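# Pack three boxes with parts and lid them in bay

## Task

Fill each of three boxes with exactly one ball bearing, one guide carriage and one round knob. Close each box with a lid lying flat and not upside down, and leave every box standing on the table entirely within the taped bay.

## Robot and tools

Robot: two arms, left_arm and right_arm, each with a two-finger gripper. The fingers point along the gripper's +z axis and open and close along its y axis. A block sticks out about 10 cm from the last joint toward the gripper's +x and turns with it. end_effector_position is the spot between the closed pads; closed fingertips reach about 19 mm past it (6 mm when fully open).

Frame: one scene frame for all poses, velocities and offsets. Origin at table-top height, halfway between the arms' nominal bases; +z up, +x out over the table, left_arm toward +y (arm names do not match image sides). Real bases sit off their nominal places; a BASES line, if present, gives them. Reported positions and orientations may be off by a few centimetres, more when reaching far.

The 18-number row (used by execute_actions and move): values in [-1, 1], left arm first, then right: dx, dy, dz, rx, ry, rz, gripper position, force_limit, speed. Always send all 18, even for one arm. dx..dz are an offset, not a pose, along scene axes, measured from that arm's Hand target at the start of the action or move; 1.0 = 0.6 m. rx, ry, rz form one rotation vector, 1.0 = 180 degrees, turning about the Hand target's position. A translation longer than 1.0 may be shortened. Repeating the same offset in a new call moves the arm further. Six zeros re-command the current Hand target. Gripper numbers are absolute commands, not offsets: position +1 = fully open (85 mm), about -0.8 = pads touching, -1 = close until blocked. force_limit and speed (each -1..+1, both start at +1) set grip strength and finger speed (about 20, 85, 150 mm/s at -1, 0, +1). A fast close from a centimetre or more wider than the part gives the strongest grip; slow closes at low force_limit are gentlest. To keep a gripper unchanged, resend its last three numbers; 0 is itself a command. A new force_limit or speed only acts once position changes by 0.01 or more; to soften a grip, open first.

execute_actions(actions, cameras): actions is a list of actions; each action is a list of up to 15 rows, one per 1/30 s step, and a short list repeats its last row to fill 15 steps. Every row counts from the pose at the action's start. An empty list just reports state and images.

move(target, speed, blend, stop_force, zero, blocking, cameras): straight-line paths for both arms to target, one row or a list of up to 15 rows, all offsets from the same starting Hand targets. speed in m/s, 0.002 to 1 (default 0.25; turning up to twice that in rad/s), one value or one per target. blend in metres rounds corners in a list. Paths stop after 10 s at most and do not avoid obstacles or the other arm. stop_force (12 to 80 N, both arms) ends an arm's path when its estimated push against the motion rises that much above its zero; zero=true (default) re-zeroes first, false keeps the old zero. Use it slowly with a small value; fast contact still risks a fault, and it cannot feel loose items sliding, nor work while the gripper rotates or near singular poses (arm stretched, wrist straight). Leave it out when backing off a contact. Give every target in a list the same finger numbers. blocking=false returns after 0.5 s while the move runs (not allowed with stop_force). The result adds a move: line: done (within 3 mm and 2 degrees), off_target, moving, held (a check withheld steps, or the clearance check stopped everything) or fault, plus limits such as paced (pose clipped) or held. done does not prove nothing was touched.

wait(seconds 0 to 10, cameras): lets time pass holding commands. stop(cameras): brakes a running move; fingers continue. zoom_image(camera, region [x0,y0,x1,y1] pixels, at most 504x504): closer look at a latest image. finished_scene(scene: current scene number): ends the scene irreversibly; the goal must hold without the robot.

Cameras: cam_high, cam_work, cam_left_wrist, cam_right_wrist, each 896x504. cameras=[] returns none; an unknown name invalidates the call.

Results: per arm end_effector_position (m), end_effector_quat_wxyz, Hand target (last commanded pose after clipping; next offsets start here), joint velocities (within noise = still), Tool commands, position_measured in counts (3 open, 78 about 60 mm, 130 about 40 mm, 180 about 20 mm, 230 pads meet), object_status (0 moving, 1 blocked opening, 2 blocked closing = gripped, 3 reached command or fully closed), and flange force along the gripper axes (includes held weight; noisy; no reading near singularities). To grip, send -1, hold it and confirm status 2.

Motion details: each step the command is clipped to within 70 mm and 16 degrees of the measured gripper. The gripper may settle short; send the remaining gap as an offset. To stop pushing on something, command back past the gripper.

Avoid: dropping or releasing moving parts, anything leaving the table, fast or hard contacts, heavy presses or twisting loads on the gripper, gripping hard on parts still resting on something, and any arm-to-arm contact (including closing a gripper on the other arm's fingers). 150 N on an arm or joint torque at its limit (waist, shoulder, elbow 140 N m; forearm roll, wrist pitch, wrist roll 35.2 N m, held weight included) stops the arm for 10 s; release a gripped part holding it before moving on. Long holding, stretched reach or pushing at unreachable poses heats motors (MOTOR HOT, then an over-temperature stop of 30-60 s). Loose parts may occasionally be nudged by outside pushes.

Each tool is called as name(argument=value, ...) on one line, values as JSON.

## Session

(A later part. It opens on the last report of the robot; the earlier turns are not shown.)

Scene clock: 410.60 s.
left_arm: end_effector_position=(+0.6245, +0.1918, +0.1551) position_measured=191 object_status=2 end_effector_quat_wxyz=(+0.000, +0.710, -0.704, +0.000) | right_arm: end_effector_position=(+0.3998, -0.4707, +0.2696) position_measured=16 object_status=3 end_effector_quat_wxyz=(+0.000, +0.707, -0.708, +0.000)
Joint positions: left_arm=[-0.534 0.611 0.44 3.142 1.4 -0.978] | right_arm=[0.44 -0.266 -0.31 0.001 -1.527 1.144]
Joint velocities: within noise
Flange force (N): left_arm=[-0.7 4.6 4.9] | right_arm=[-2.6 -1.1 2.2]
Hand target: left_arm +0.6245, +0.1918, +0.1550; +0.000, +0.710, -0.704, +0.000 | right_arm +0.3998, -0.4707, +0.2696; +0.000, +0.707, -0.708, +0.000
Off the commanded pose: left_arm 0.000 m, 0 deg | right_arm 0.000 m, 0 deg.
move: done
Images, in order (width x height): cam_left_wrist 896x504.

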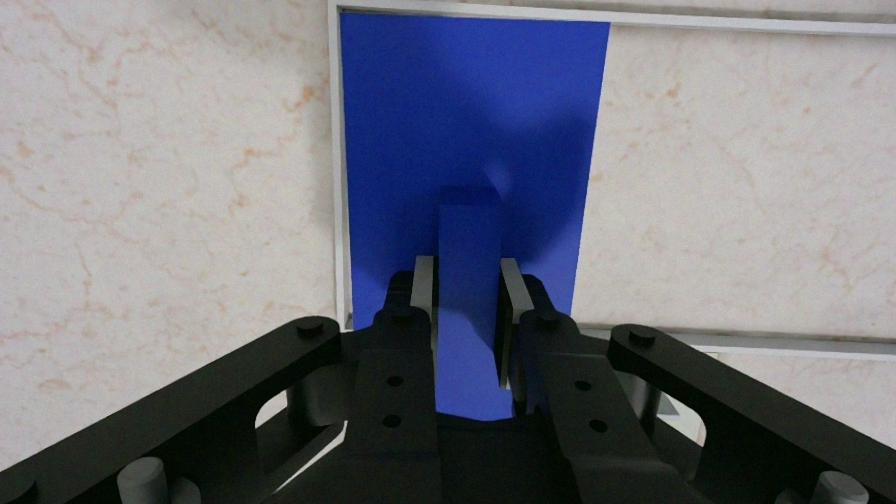

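move(target=[[-0.1225,-0.3408,0.01,0,0,0.006,-1,-0.4,-1,0,0,0,0,0,0,0.9,-1,-1],[-0.1225,-0.3408,-0.09,0,0,0.006,-1,-0.4,-1,0,0,0,0,0,0,0.9,-1,-1]], speed=[0.18,0.1], cameras=["cam_left_wrist","cam_work","cam_high"])

zoom_image(camera="cam_work", region=[380, 220, 490, 320])

zoom_image(camera="cam_high", region=[340, 200, 440, 300])

Scene clock: 413.10 s.
left_arm: end_effector_position=(+0.5510, -0.0127, +0.1011) position_measured=191 object_status=2 end_effector_quat_wxyz=(+0.000, +0.716, -0.698, +0.000) | right_arm: end_effector_position=(+0.3998, -0.4707, +0.2696) position_measured=16 object_status=3 end_effector_quat_wxyz=(+0.000, +0.707, -0.708, +0.000)
Joint positions: left_arm=[-0.83 0.761 0.554 3.142 1.364 -0.663] | right_arm=[0.44 -0.266 -0.31 0.001 -1.527 1.144]
Joint velocities: within noise
Flange force (N): left_arm=[-2.6 4.8 4.3] | right_arm=[-3.7 1.0 2.1]
Hand target: left_arm +0.5510, -0.0127, +0.1010; +0.000, +0.716, -0.698, +0.000 | right_arm +0.3998, -0.4707, +0.2696; +0.000, +0.707, -0.708, +0.000
Off the commanded pose: left_arm 0.000 m, 0 deg | right_arm 0.000 m, 0 deg.
move: done
Images, in order (width x height): cam_high 896x504, cam_work 896x504, cam_left_wrist 896x504.

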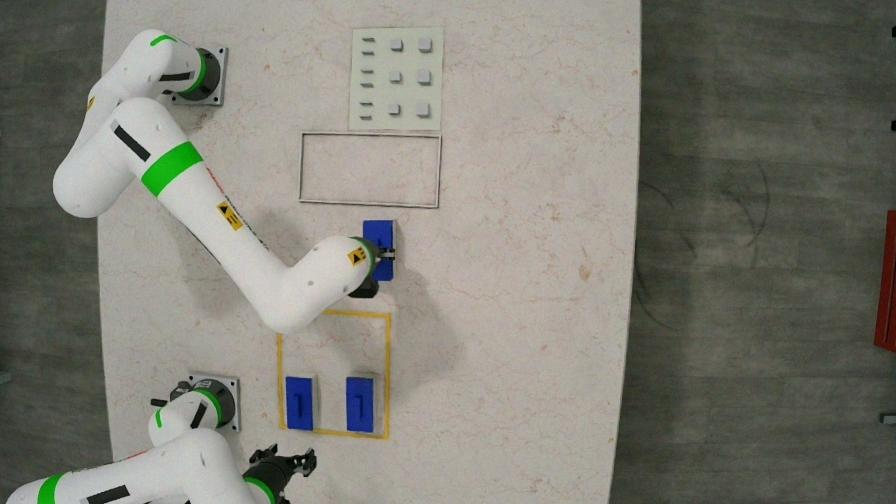

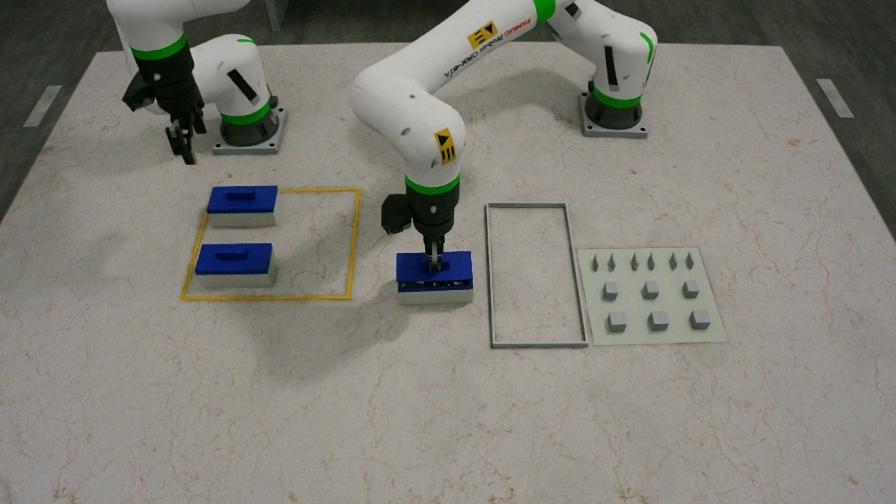

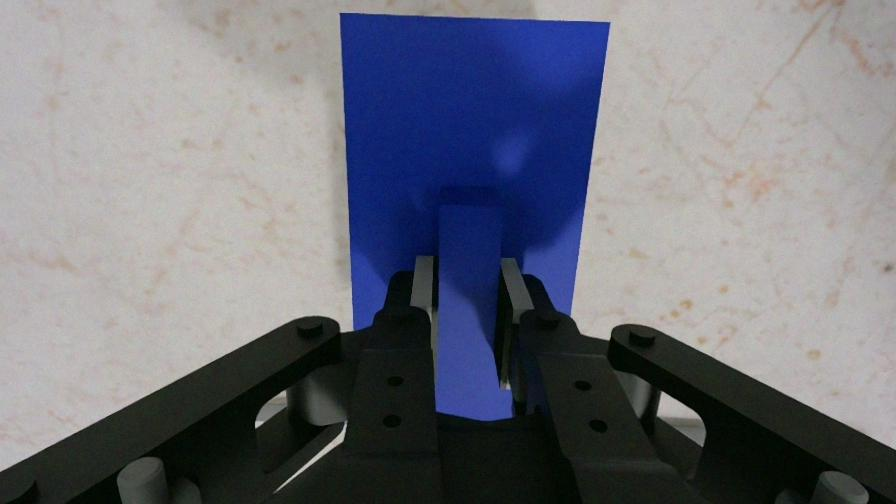

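Scaled by 4.582 from the camera's 896x504 image, which has a finer 1280x720 frame.

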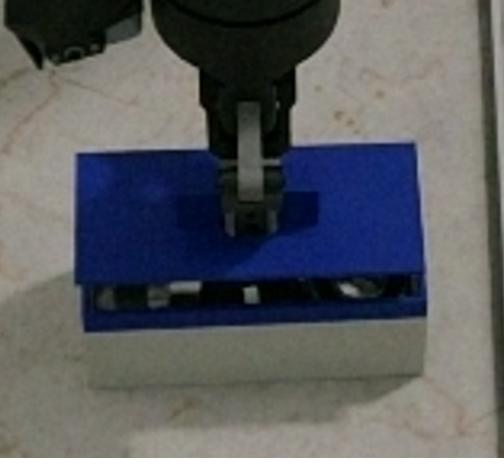

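Scaled by 5.040 from the camera's 896x504 image, which has a finer 1280x720 frame.

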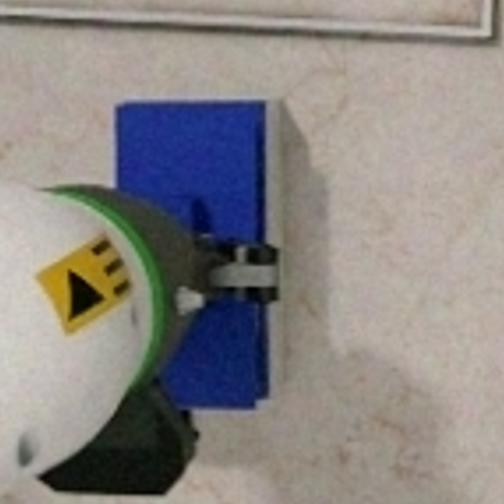

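move(target=[[0,0,-0.05,0,0,0,-1,-0.4,-1,0,0,0,0,0,0,0.9,-1,-1]], speed=0.015, stop_force=12, cameras=["cam_left_wrist","cam_work","cam_high"])

zoom_image(camera="cam_work", region=[380, 220, 490, 320])

Scene clock: 415.93 s.
left_arm: end_effector_position=(+0.5511, -0.0127, +0.0789) position_measured=191 object_status=2 end_effector_quat_wxyz=(+0.000, +0.716, -0.698, +0.000) | right_arm: end_effector_position=(+0.3998, -0.4707, +0.2696) position_measured=16 object_status=3 end_effector_quat_wxyz=(+0.000, +0.707, -0.708, +0.000)
Joint positions: left_arm=[-0.83 0.775 0.525 3.142 1.32 -0.663] | right_arm=[0.44 -0.266 -0.31 0.001 -1.527 1.144]
Joint velocities: within noise
Flange force (N): left_arm=[-5.5 12.1 -22.0] | right_arm=[-3.1 1.0 2.1]
Hand target: left_arm +0.5511, -0.0127, +0.0789; +0.000, +0.716, -0.698, +0.000 (not the last commanded pose) | right_arm +0.3998, -0.4707, +0.2696; +0.000, +0.707, -0.708, +0.000
Off the commanded pose: left_arm 0.008 m, 0 deg | right_arm 0.000 m, 0 deg.
move: contact (left_arm)
Images, in order (width x height): cam_high 896x504, cam_work 896x504, cam_left_wrist 896x504.

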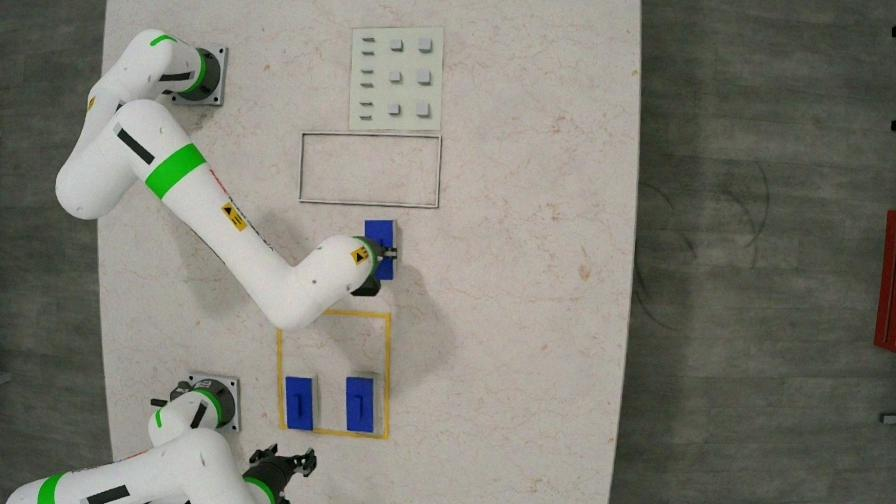

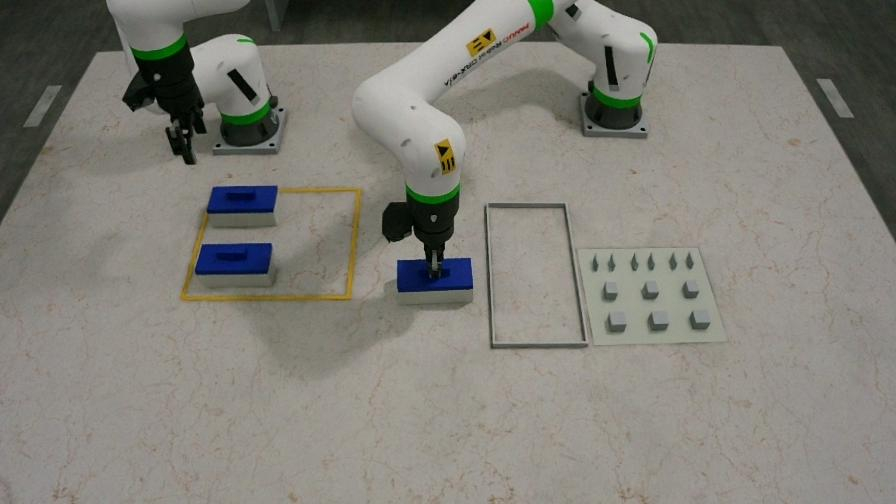

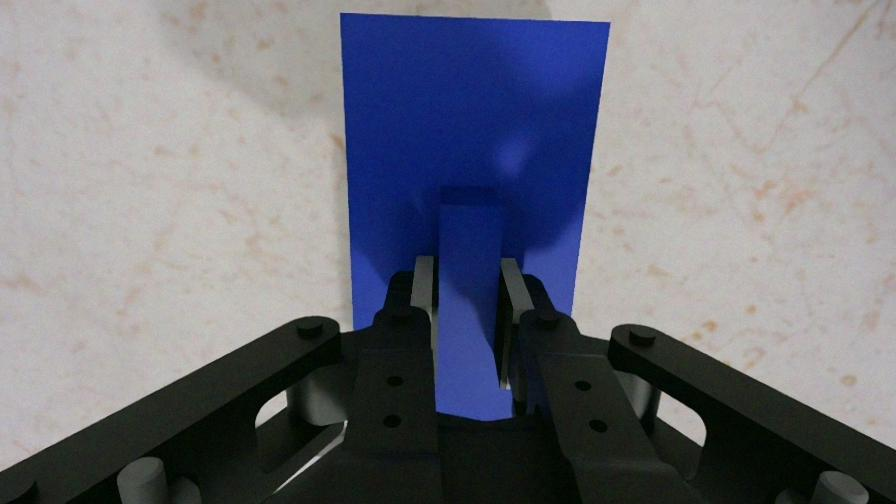

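Scaled by 4.582 from the camera's 896x504 image, which has a finer 1280x720 frame.

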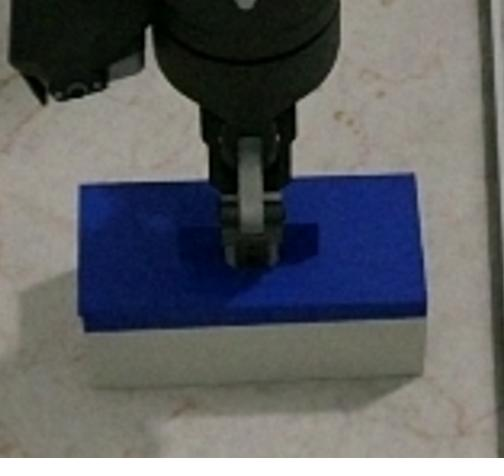

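move(target=[[0,0,0,0,0,0,-0.2,-0.4,-1,0,0,0,0,0,0,0.9,-1,-1],[0,0,0.1,0,0,0,-0.2,-0.4,-1,0,0,0,0,0,0,0.9,-1,-1]], speed=0.08, cameras=["cam_left_wrist","cam_work","cam_high"])

zoom_image(camera="cam_work", region=[380, 220, 490, 320])

zoom_image(camera="cam_work", region=[180, 170, 290, 300])

Scene clock: 418.27 s.
left_arm: end_effector_position=(+0.5511, -0.0127, +0.1390) position_measured=154 object_status=3 end_effector_quat_wxyz=(+0.000, +0.716, -0.698, +0.000) | right_arm: end_effector_position=(+0.3998, -0.4707, +0.2696) position_measured=16 object_status=3 end_effector_quat_wxyz=(+0.000, +0.707, -0.708, +0.000)
Joint positions: left_arm=[-0.83 0.742 0.612 3.142 1.44 -0.662] | right_arm=[0.44 -0.266 -0.31 0.001 -1.527 1.144]
Joint velocities: within noise
Flange force (N): left_arm=[-2.1 3.9 4.3] | right_arm=[-3.5 -0.1 2.5]
Hand target: left_arm +0.5511, -0.0127, +0.1389; +0.000, +0.716, -0.698, +0.000 | right_arm +0.3998, -0.4707, +0.2696; +0.000, +0.707, -0.708, +0.000
Off the commanded pose: left_arm 0.000 m, 0 deg | right_arm 0.000 m, 0 deg.
move: done
Images, in order (width x height): cam_high 896x504, cam_work 896x504, cam_left_wrist 896x504.

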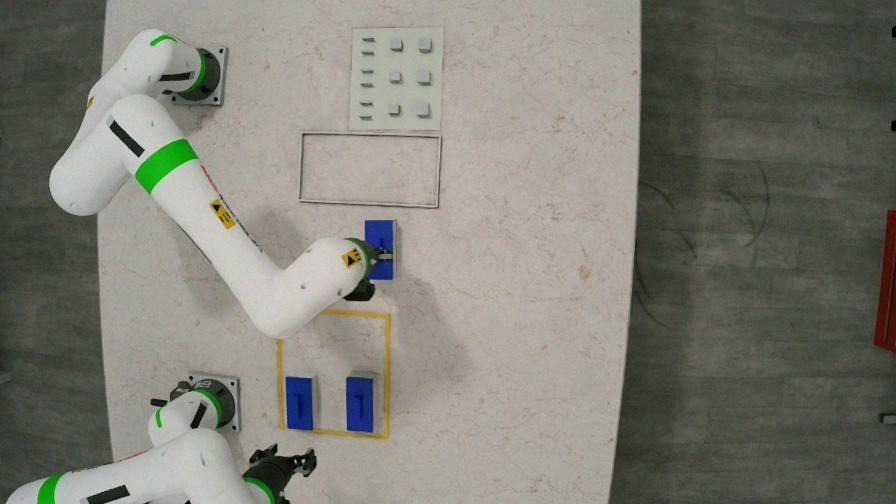

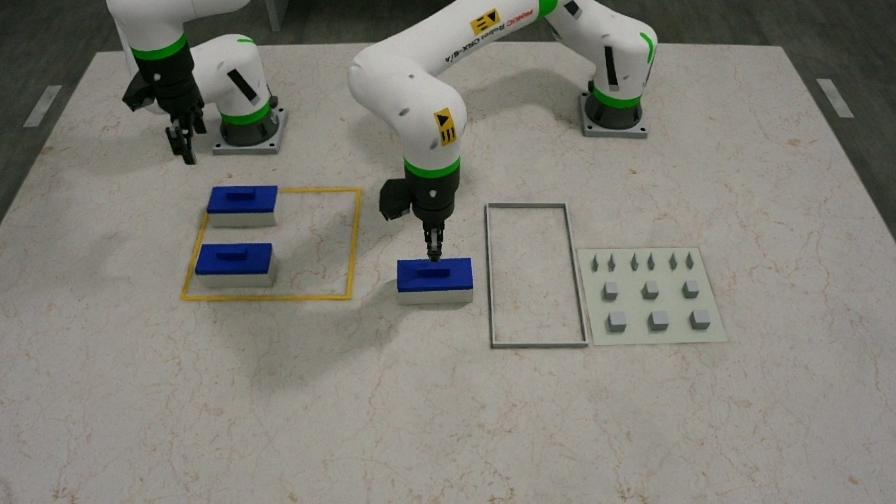

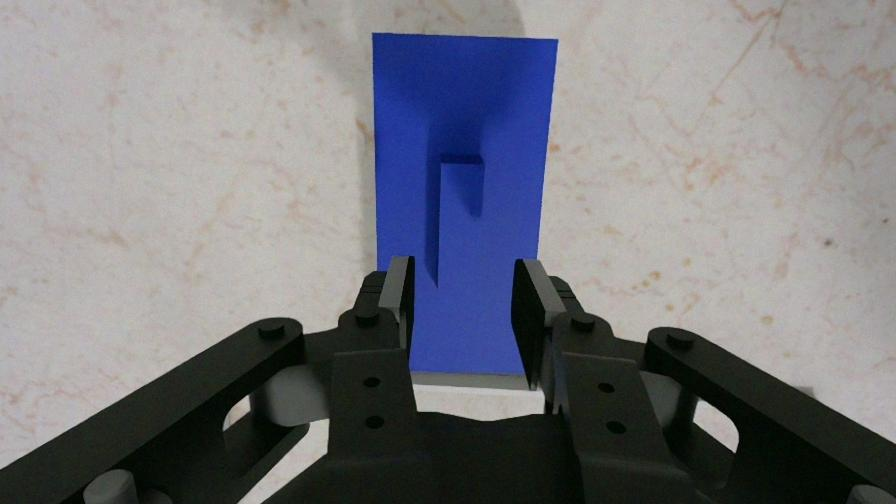

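Scaled by 4.582 from the camera's 896x504 image, which has a finer 1280x720 frame.

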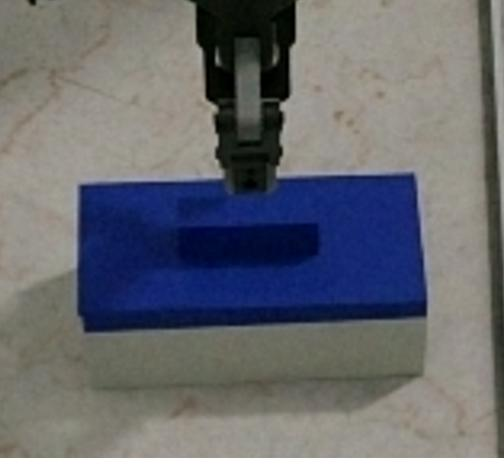

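Scaled by 3.877 from the camera's 896x504 image, which has a finer 1280x720 frame.

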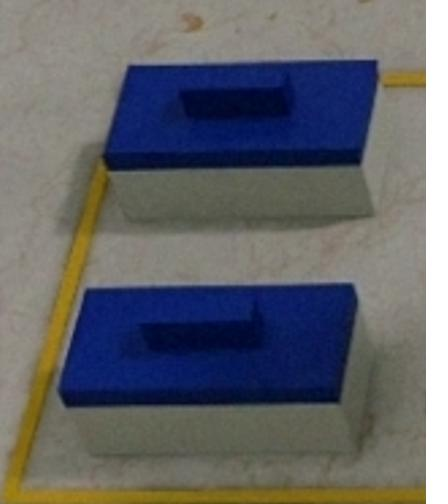

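zoom_image(camera="cam_work", region=[390, 250, 480, 310])

zoom_image(camera="cam_work", region=[190, 235, 280, 295])

zoom_image(camera="cam_high", region=[345, 205, 425, 295])

zoom_image(camera="cam_left_wrist", region=[350, 0, 600, 410])

Scaled by 5.600 from the camera's 896x504 image, which has a finer 1280x720 frame.

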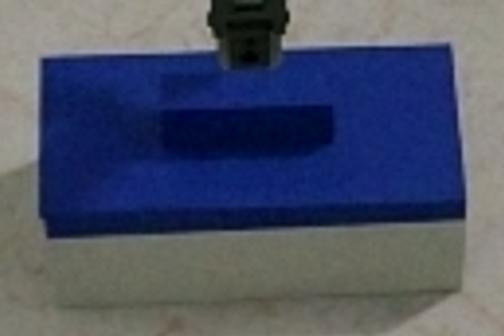

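Scaled by 5.600 from the camera's 896x504 image, which has a finer 1280x720 frame.

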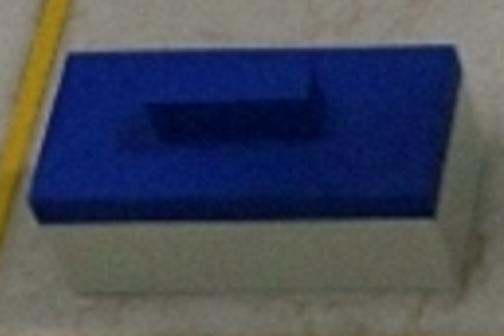

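Scaled by 5.600 from the camera's 896x504 image, which has a finer 1280x720 frame.

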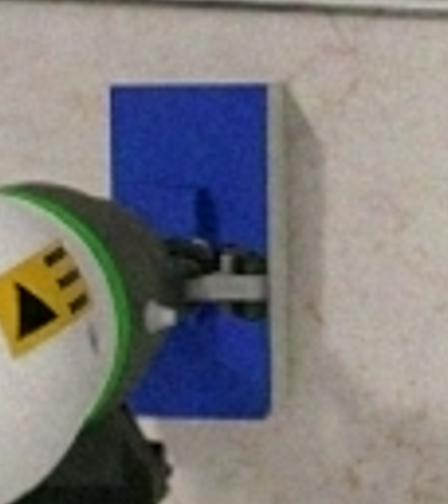

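Scaled by 1.229 from the camera's 896x504 image, which has a finer 1280x720 frame.

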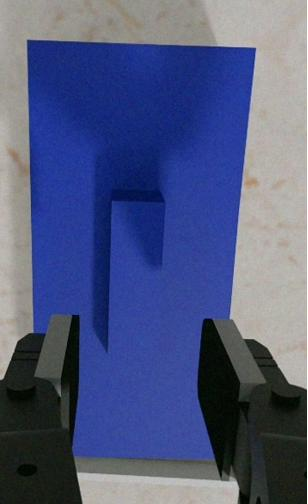

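move(target=[[0,-0.088,-0.04,0,0,0,-0.9,-0.4,1,0,0,0,0,0,0,0.9,-1,-1]], speed=0.1, cameras=[])

move(target=[[0,0,-0.08,0,0,0,-0.9,-0.4,1,0,0,0,0,0,0,0.9,-1,-1]], speed=0.015, stop_force=12, cameras=["cam_work","cam_left_wrist"])

zoom_image(camera="cam_work", region=[390, 250, 480, 310])

Scene clock: 420.10 s.
left_arm: end_effector_position=(+0.5511, -0.0655, +0.1149) position_measured=233 object_status=3 end_effector_quat_wxyz=(+0.000, +0.716, -0.698, +0.000) | right_arm: end_effector_position=(+0.3998, -0.4707, +0.2696) position_measured=16 object_status=3 end_effector_quat_wxyz=(+0.000, +0.707, -0.708, +0.000)
Joint positions: left_arm=[-0.875 0.863 0.759 3.142 1.467 -0.617] | right_arm=[0.44 -0.266 -0.31 0.001 -1.527 1.144]
Joint velocities: within noise
Flange force (N): left_arm=[-2.8 4.4 3.2] | right_arm=[-2.7 0.7 2.9]
Hand target: left_arm +0.5511, -0.0655, +0.1149; +0.000, +0.716, -0.698, +0.000 | right_arm +0.3998, -0.4707, +0.2696; +0.000, +0.707, -0.708, +0.000
Off the commanded pose: left_arm 0.000 m, 0 deg | right_arm 0.000 m, 0 deg.
move: done
No camera images: "cameras" was empty.

Scene clock: 423.17 s.
left_arm: end_effector_position=(+0.5511, -0.0656, +0.0781) position_measured=233 object_status=3 end_effector_quat_wxyz=(+0.000, +0.716, -0.698, +0.000) | right_arm: end_effector_position=(+0.3998, -0.4707, +0.2696) position_measured=16 object_status=3 end_effector_quat_wxyz=(+0.000, +0.707, -0.708, +0.000)
Joint positions: left_arm=[-0.875 0.879 0.702 3.142 1.393 -0.617] | right_arm=[0.44 -0.266 -0.31 0.001 -1.527 1.144]
Joint velocities: within noise
Flange force (N): left_arm=[-6.9 11.1 -23.1] | right_arm=[-2.6 0.6 2.3]
Hand target: left_arm +0.5511, -0.0656, +0.0782; +0.000, +0.716, -0.698, +0.000 (not the last commanded pose) | right_arm +0.3998, -0.4707, +0.2696; +0.000, +0.707, -0.708, +0.000
Off the commanded pose: left_arm 0.011 m, 0 deg | right_arm 0.000 m, 0 deg.
move: contact (left_arm)
Images, in order (width x height): cam_work 896x504, cam_left_wrist 896x504.

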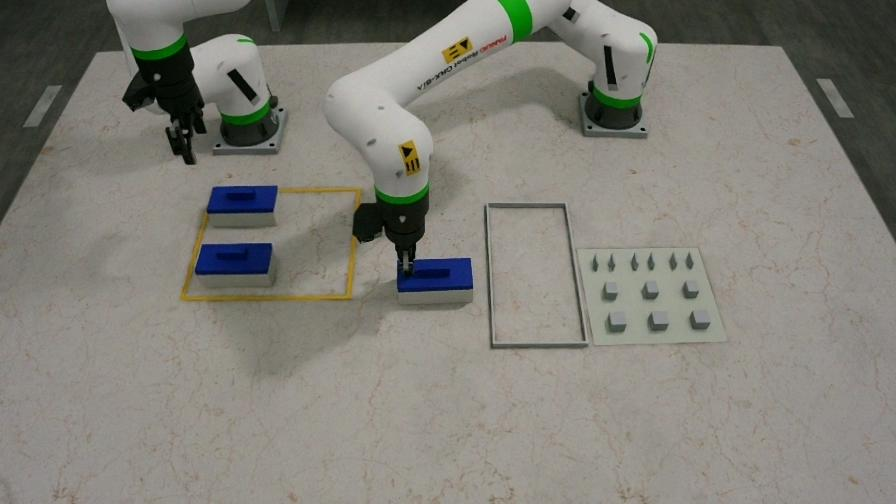

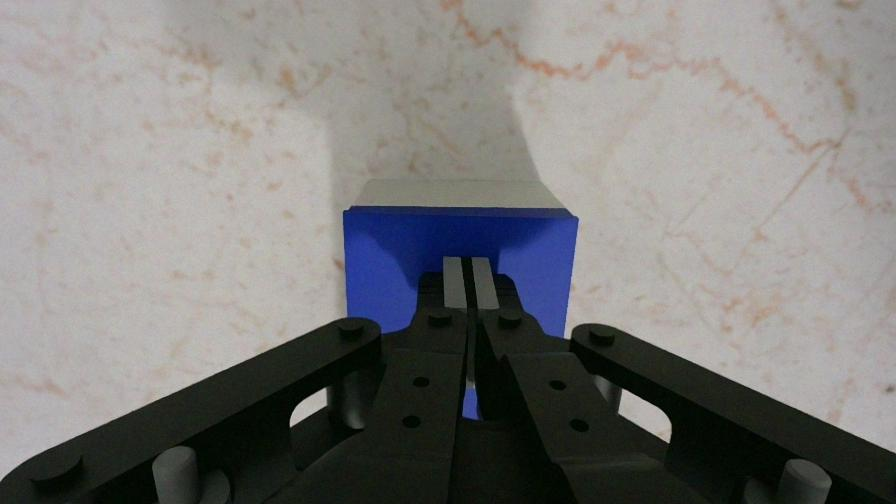

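Scaled by 5.600 from the camera's 896x504 image, which has a finer 1280x720 frame.

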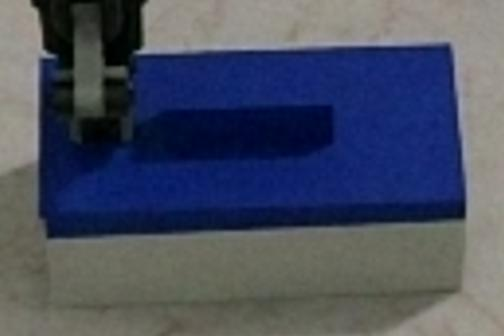

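move(target=[[0,0,0.02,0,0,0,-0.9,-0.4,1,0,0,0,0,0,0,0.9,-1,-1],[0.004,0.171,0.02,0,0,0,-0.9,-0.4,1,0,0,0,0,0,0,0.9,-1,-1]], speed=0.1, cameras=[])

move(target=[[0,0,-0.05,0,0,0,-0.9,-0.4,1,0,0,0,0,0,0,0.9,-1,-1]], speed=0.015, stop_force=12, cameras=["cam_work","cam_left_wrist"])

zoom_image(camera="cam_work", region=[390, 250, 480, 310])

Scene clock: 424.67 s.
left_arm: end_effector_position=(+0.5531, -0.0052, +0.0934) position_measured=233 object_status=3 end_effector_quat_wxyz=(+0.002, +0.716, -0.698, +0.006) | right_arm: end_effector_position=(+0.3998, -0.4707, +0.2696) position_measured=16 object_status=3 end_effector_quat_wxyz=(+0.000, +0.707, -0.708, +0.000)
Joint positions: left_arm=[-0.82 0.747 0.513 3.145 1.325 -0.675] | right_arm=[0.44 -0.266 -0.31 0.001 -1.527 1.144]
Joint velocities: within noise
Flange force (N): left_arm=[4.1 3.3 3.2] | right_arm=[-2.6 0.1 2.4]
Flange force when the fault began (N): left_arm=[123.3 11.3 -55.1]
Hand target: left_arm +0.5531, -0.0052, +0.0934; +0.002, +0.716, -0.698, +0.006 (not the last commanded pose) | right_arm +0.3998, -0.4707, +0.2696; +0.000, +0.707, -0.708, +0.000
Tool commands: left_gripper/position=-0.898039 left_gripper/force_limit=-0.396078 left_gripper/speed=+1.0 right_gripper/position=+0.9 right_gripper/force_limit=-1.0 right_gripper/speed=-1.0
Off the commanded pose: left_arm 0.042 m, 1 deg | right_arm 0.000 m, 0 deg.
FORCE FAULT: contact force on the left arm reached its limit, and that arm stopped. The contact can be on any part of that arm, not only on its tool. That arm's remaining commands of this call were not run. That arm is still stopped at the end of this call. That arm stays stopped for about 10 more seconds. Until then a move that you send moves the other arm only, and its call returns only when the move has ended. Once the stop has ended, the next robot result says so. If the stop ends while you think or write, that arm runs what you send next, counted from a new Hand target: where the arm stands when the stop ends. While its stop runs, that arm takes no new command, but its gripper still runs the gripper command that each later call begins with. Until it ends, the stop uses up actions while you think or wait. An arm that is not stopped still takes commands.
move: fault (left_arm); path passed 1 of 2 targets
No camera images: "cameras" was empty.

not run: an earlier result of this reply reported a stop or a fault. Calls in your next reply go to the robot.

Scaled by 5.600 from the camera's 896x504 image, which has a finer 1280x720 frame.

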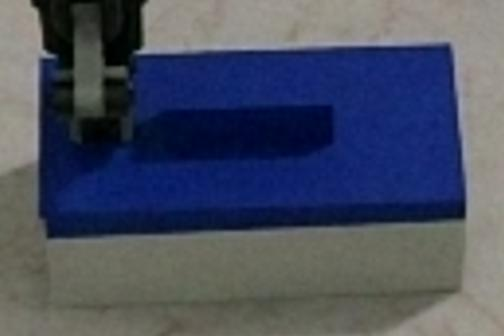

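wait(seconds=10, cameras=["cam_work","cam_left_wrist","cam_high"])

zoom_image(camera="cam_work", region=[390, 250, 480, 310])

Scene clock: 433.93 s.
left_arm: end_effector_position=(+0.5531, -0.0052, +0.0934) position_measured=233 object_status=3 end_effector_quat_wxyz=(+0.002, +0.716, -0.698, +0.006) | right_arm: end_effector_position=(+0.3998, -0.4707, +0.2696) position_measured=16 object_status=3 end_effector_quat_wxyz=(+0.000, +0.707, -0.708, +0.000)
Joint positions: left_arm=[-0.82 0.747 0.513 3.145 1.325 -0.675] | right_arm=[0.44 -0.266 -0.31 0.001 -1.527 1.144]
Joint velocities: within noise
Flange force (N): left_arm=[3.7 3.8 2.9] | right_arm=[-3.1 -0.3 2.3]
Hand target: left_arm +0.5531, -0.0052, +0.0934; +0.002, +0.716, -0.698, +0.006 (not the last commanded pose) | right_arm +0.3998, -0.4707, +0.2696; +0.000, +0.707, -0.708, +0.000
Tool commands: left_gripper/position=-0.898039 left_gripper/force_limit=-0.396078 left_gripper/speed=+1.0 right_gripper/position=+0.9 right_gripper/force_limit=-1.0 right_gripper/speed=-1.0
Off the commanded pose: left_arm 0.042 m, 1 deg | right_arm 0.000 m, 0 deg.
FORCE FAULT, CONTINUED: the left arm was still stopped when this call began, by the force fault that an earlier result reported. Since the last result the stop counts as 18 of the actions that you can send in this scene. That arm is still stopped at the end of this call. That arm stays stopped for about 1 more second. If the stop ends while you think or write, that arm runs what you send next, counted from a new Hand target: where the arm stands when the stop ends. While its stop runs, that arm takes no new command, but its gripper still runs the gripper command that each later call begins with.
wait: 9.17 of 10 s (the simulator was too slow to fit another step into this call); at rest by 0.07 s
Images, in order (width x height): cam_high 896x504, cam_work 896x504, cam_left_wrist 896x504.

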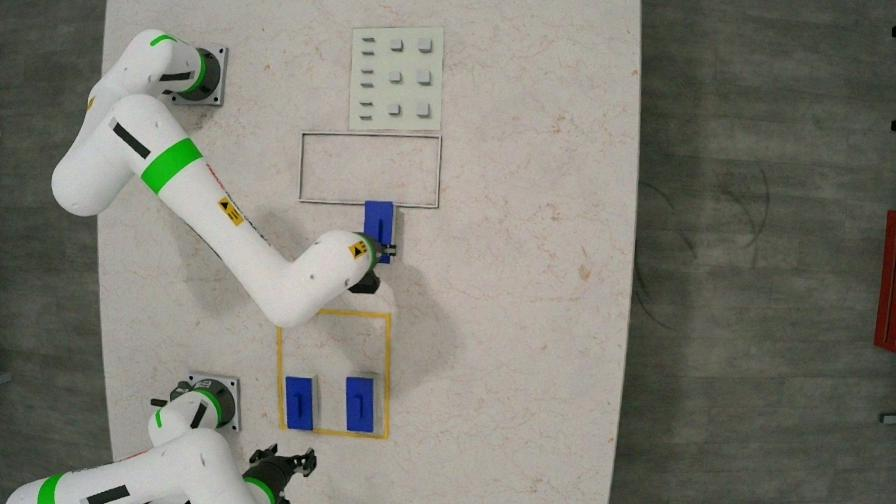

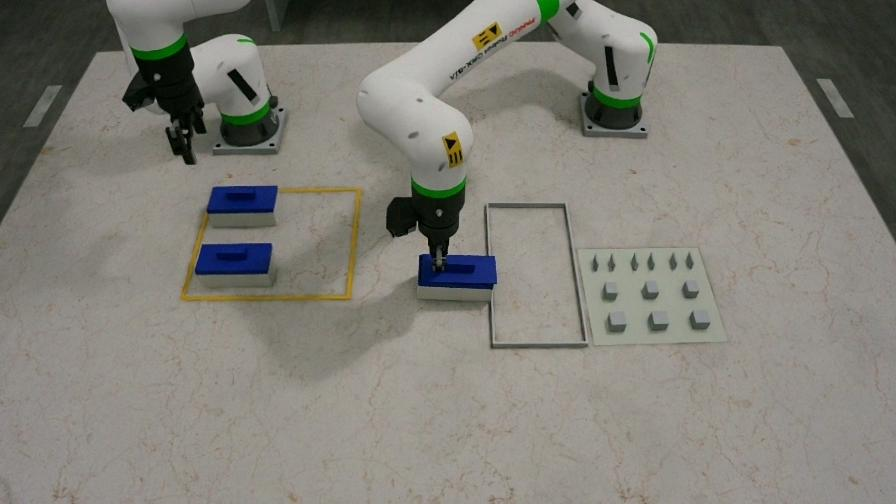

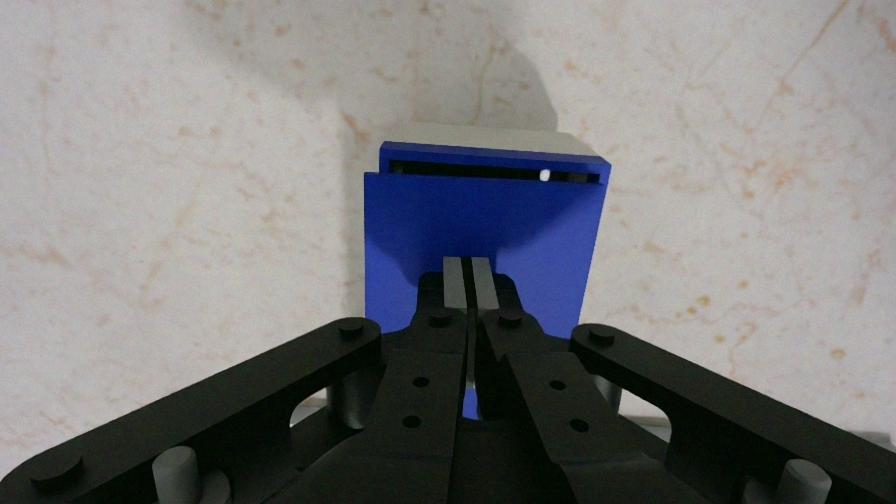

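Scaled by 5.600 from the camera's 896x504 image, which has a finer 1280x720 frame.

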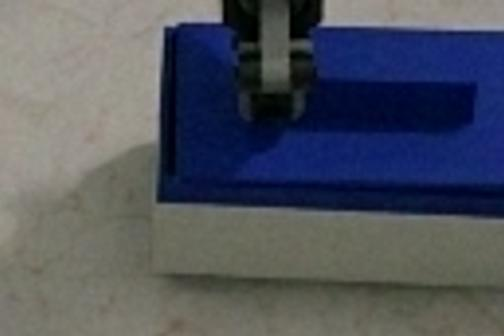

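zoom_image(camera="cam_work", region=[405, 235, 515, 315])

zoom_image(camera="cam_high", region=[345, 185, 435, 285])

zoom_image(camera="cam_left_wrist", region=[340, 100, 640, 350])

Scaled by 4.582 from the camera's 896x504 image, which has a finer 1280x720 frame.

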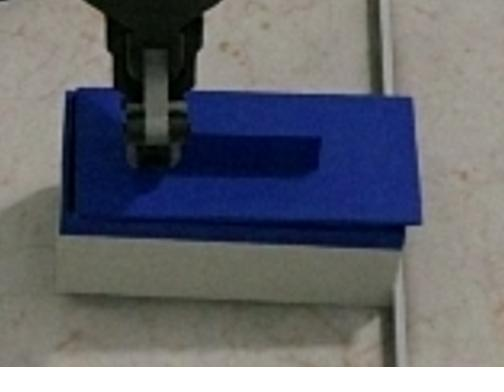

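Scaled by 5.040 from the camera's 896x504 image, which has a finer 1280x720 frame.

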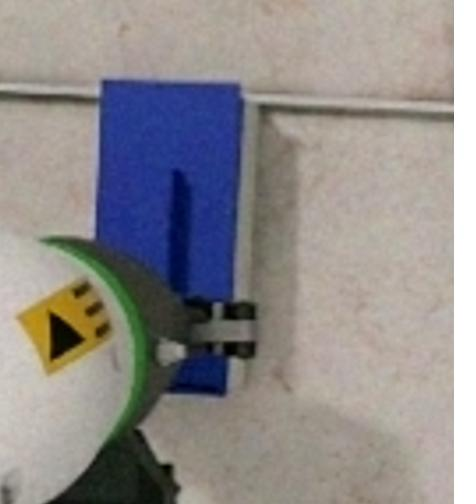

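Scaled by 1.680 from the camera's 896x504 image, which has a finer 1280x720 frame.

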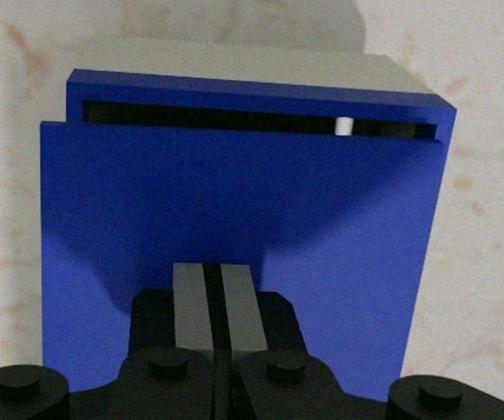

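move(target=[[0,0,0.08,0.0036,0.0018,-0.029,0.1,-0.4,-1,0,0,0,0,0,0,0.9,-1,-1],[-0.0018,0.063,0.08,0.0036,0.0018,-0.029,0.1,-0.4,-1,0,0,0,0,0,0,0.9,-1,-1]], speed=0.12, cameras=["cam_left_wrist"])

zoom_image(camera="cam_left_wrist", region=[340, 0, 640, 380])

Scene clock: 437.60 s.
left_arm: end_effector_position=(+0.5520, +0.0326, +0.1414) position_measured=117 object_status=0 end_effector_quat_wxyz=(+0.001, +0.683, -0.730, +0.000) | right_arm: end_effector_position=(+0.3998, -0.4707, +0.2696) position_measured=16 object_status=3 end_effector_quat_wxyz=(+0.000, +0.707, -0.708, +0.000)
Joint positions: left_arm=[-0.786 0.663 0.489 3.143 1.398 -0.8] | right_arm=[0.44 -0.266 -0.31 0.001 -1.527 1.144]
Joint velocities: within noise
Flange force (N): left_arm=[-1.3 4.5 4.3] | right_arm=[-2.6 -0.2 2.0]
Hand target: left_arm +0.5520, +0.0326, +0.1414; +0.001, +0.683, -0.730, +0.000 | right_arm +0.3998, -0.4707, +0.2696; +0.000, +0.707, -0.708, +0.000
Off the commanded pose: left_arm 0.000 m, 0 deg | right_arm 0.000 m, 0 deg.
FORCE FAULT, CONTINUED: the left arm's stop, for the force fault that an earlier result reported, is over. The stop ended before this call began, so that arm ran this call's commands, counted from a new Hand target: where the arm stood when the stop ended. During its stop the left arm's controller moved it back a little.
move: done
Images, in order (width x height): cam_left_wrist 896x504.

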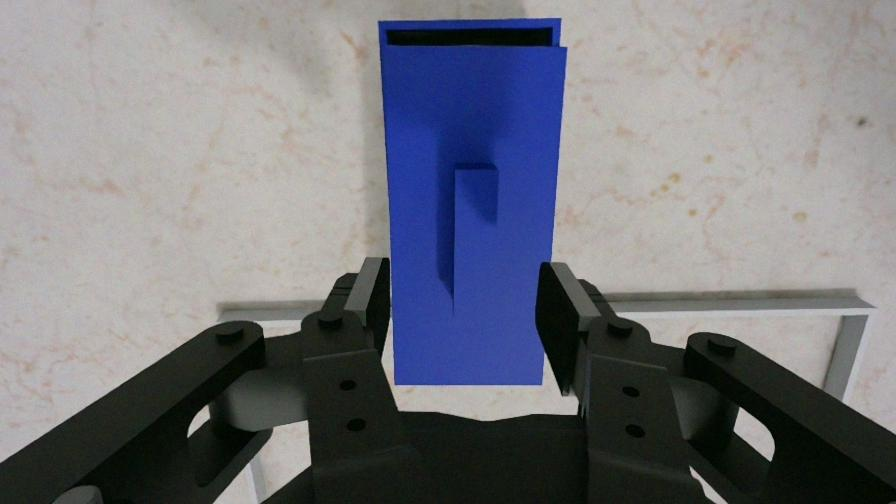

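Scaled by 1.326 from the camera's 896x504 image, which has a finer 1280x720 frame.

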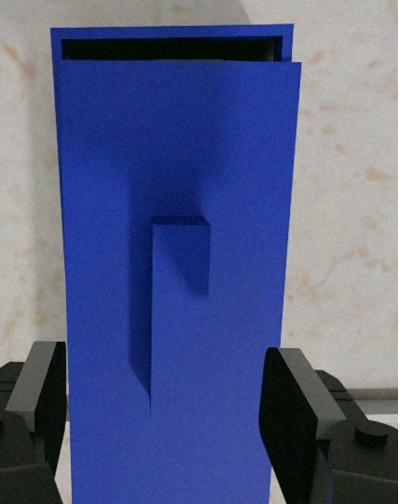

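move(target=[[-0.0113,0.0045,-0.04,0,0,0,0.1,-0.4,-1,0,0,0,0,0,0,0.9,-1,-1],[-0.0113,0.0045,-0.097,0,0,0,0.1,-0.4,-1,0,0,0,0,0,0,0.9,-1,-1]], speed=0.08, cameras=["cam_left_wrist"])

move(target=[[0,0,0,0,0,0,-1,-0.4,-1,0,0,0,0,0,0,0.9,-1,-1],[0,0,0.06,0,0,0,-1,-0.4,-1,0,0,0,0,0,0,0.9,-1,-1]], speed=0.06, cameras=["cam_left_wrist","cam_work","cam_high"])

zoom_image(camera="cam_work", region=[405, 235, 515, 315])

zoom_image(camera="cam_high", region=[345, 185, 435, 285])

Scene clock: 441.40 s.
left_arm: end_effector_position=(+0.5452, +0.0352, +0.0833) position_measured=117 object_status=3 end_effector_quat_wxyz=(+0.001, +0.683, -0.730, +0.000) | right_arm: end_effector_position=(+0.3998, -0.4707, +0.2696) position_measured=16 object_status=3 end_effector_quat_wxyz=(+0.000, +0.707, -0.708, +0.000)
Joint positions: left_arm=[-0.791 0.681 0.379 3.143 1.269 -0.795] | right_arm=[0.44 -0.266 -0.31 0.001 -1.527 1.144]
Joint velocities: within noise
Flange force (N): left_arm=[-0.8 3.4 3.5] | right_arm=[-2.5 0.7 2.7]
Hand target: left_arm +0.5452, +0.0353, +0.0832; +0.001, +0.683, -0.730, +0.000 | right_arm +0.3998, -0.4707, +0.2696; +0.000, +0.707, -0.708, +0.000
Off the commanded pose: left_arm 0.000 m, 0 deg | right_arm 0.000 m, 0 deg.
move: done
Images, in order (width x height): cam_left_wrist 896x504.

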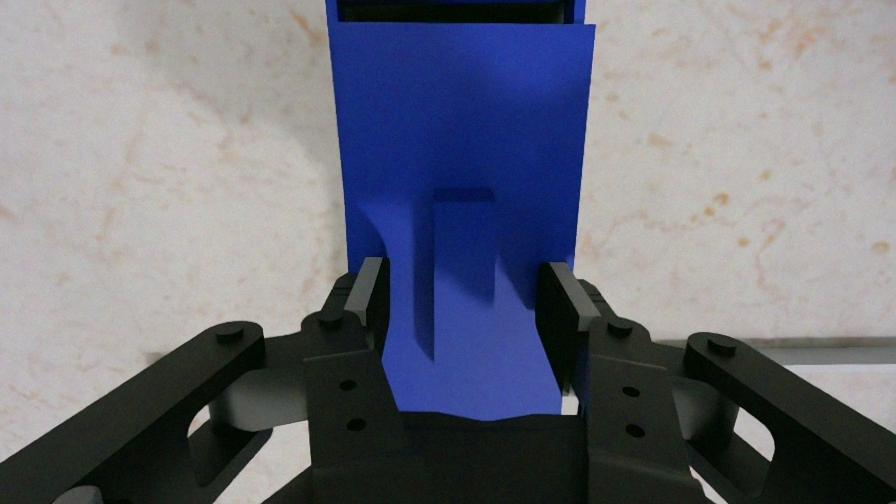

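Scene clock: 444.00 s.
left_arm: end_effector_position=(+0.5452, +0.0353, +0.1192) position_measured=191 object_status=2 end_effector_quat_wxyz=(+0.001, +0.683, -0.730, +0.000) | right_arm: end_effector_position=(+0.3998, -0.4707, +0.2696) position_measured=16 object_status=3 end_effector_quat_wxyz=(+0.000, +0.707, -0.708, +0.000)
Joint positions: left_arm=[-0.791 0.656 0.425 3.143 1.341 -0.795] | right_arm=[0.44 -0.266 -0.31 0.001 -1.527 1.144]
Joint velocities: within noise
Flange force (N): left_arm=[-1.0 4.0 4.2] | right_arm=[-2.8 0.9 2.3]
Hand target: left_arm +0.5452, +0.0353, +0.1192; +0.001, +0.683, -0.730, +0.000 | right_arm +0.3998, -0.4707, +0.2696; +0.000, +0.707, -0.708, +0.000
Off the commanded pose: left_arm 0.000 m, 0 deg | right_arm 0.000 m, 0 deg.
move: done
Images, in order (width x height): cam_high 896x504, cam_work 896x504, cam_left_wrist 896x504.

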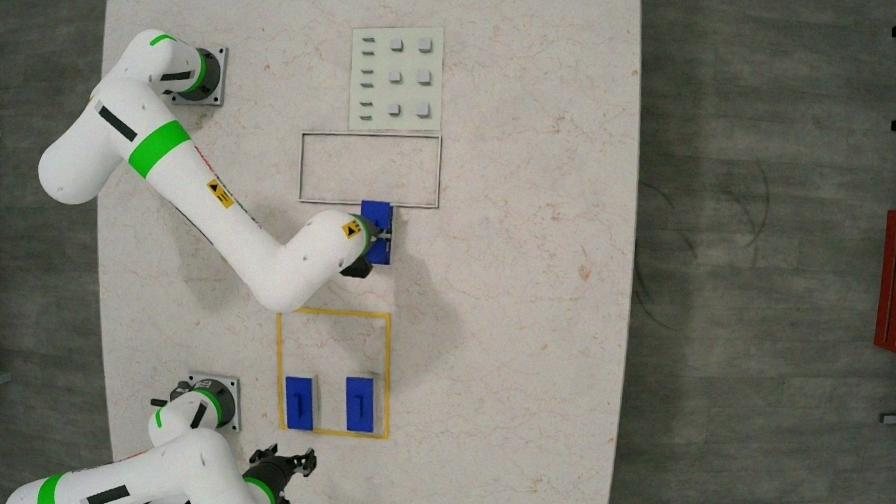

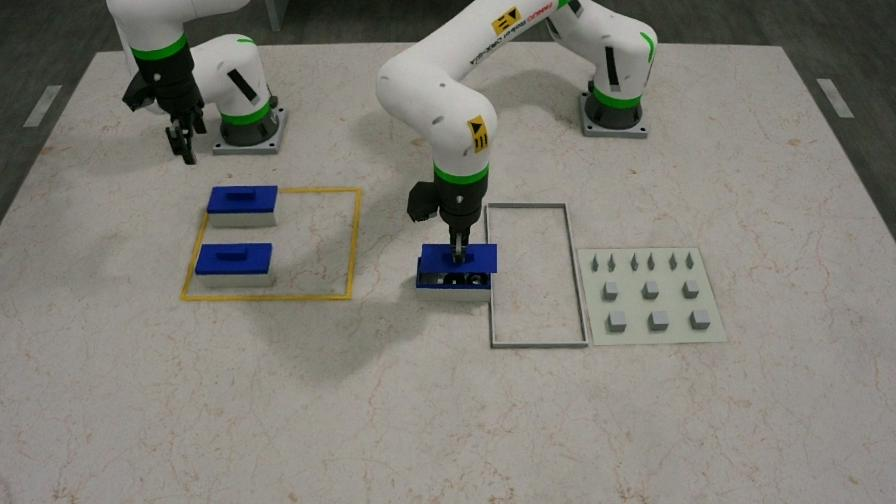

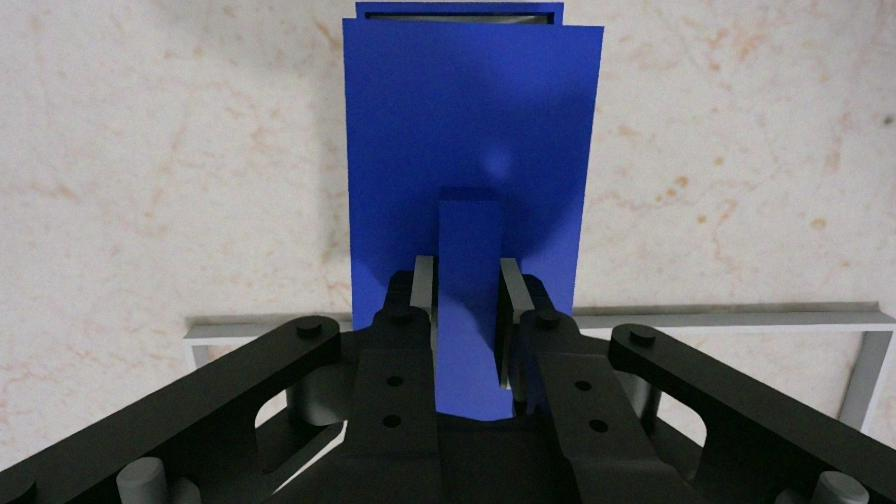

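Scaled by 4.582 from the camera's 896x504 image, which has a finer 1280x720 frame.

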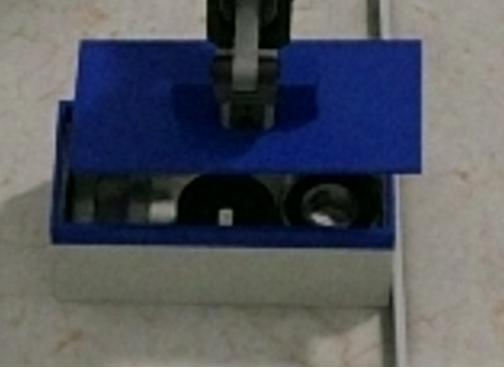

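Scaled by 5.040 from the camera's 896x504 image, which has a finer 1280x720 frame.

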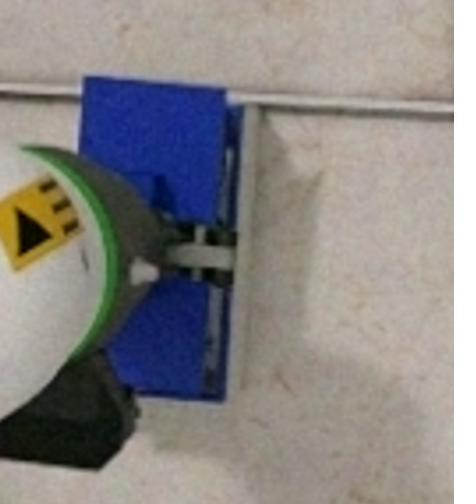

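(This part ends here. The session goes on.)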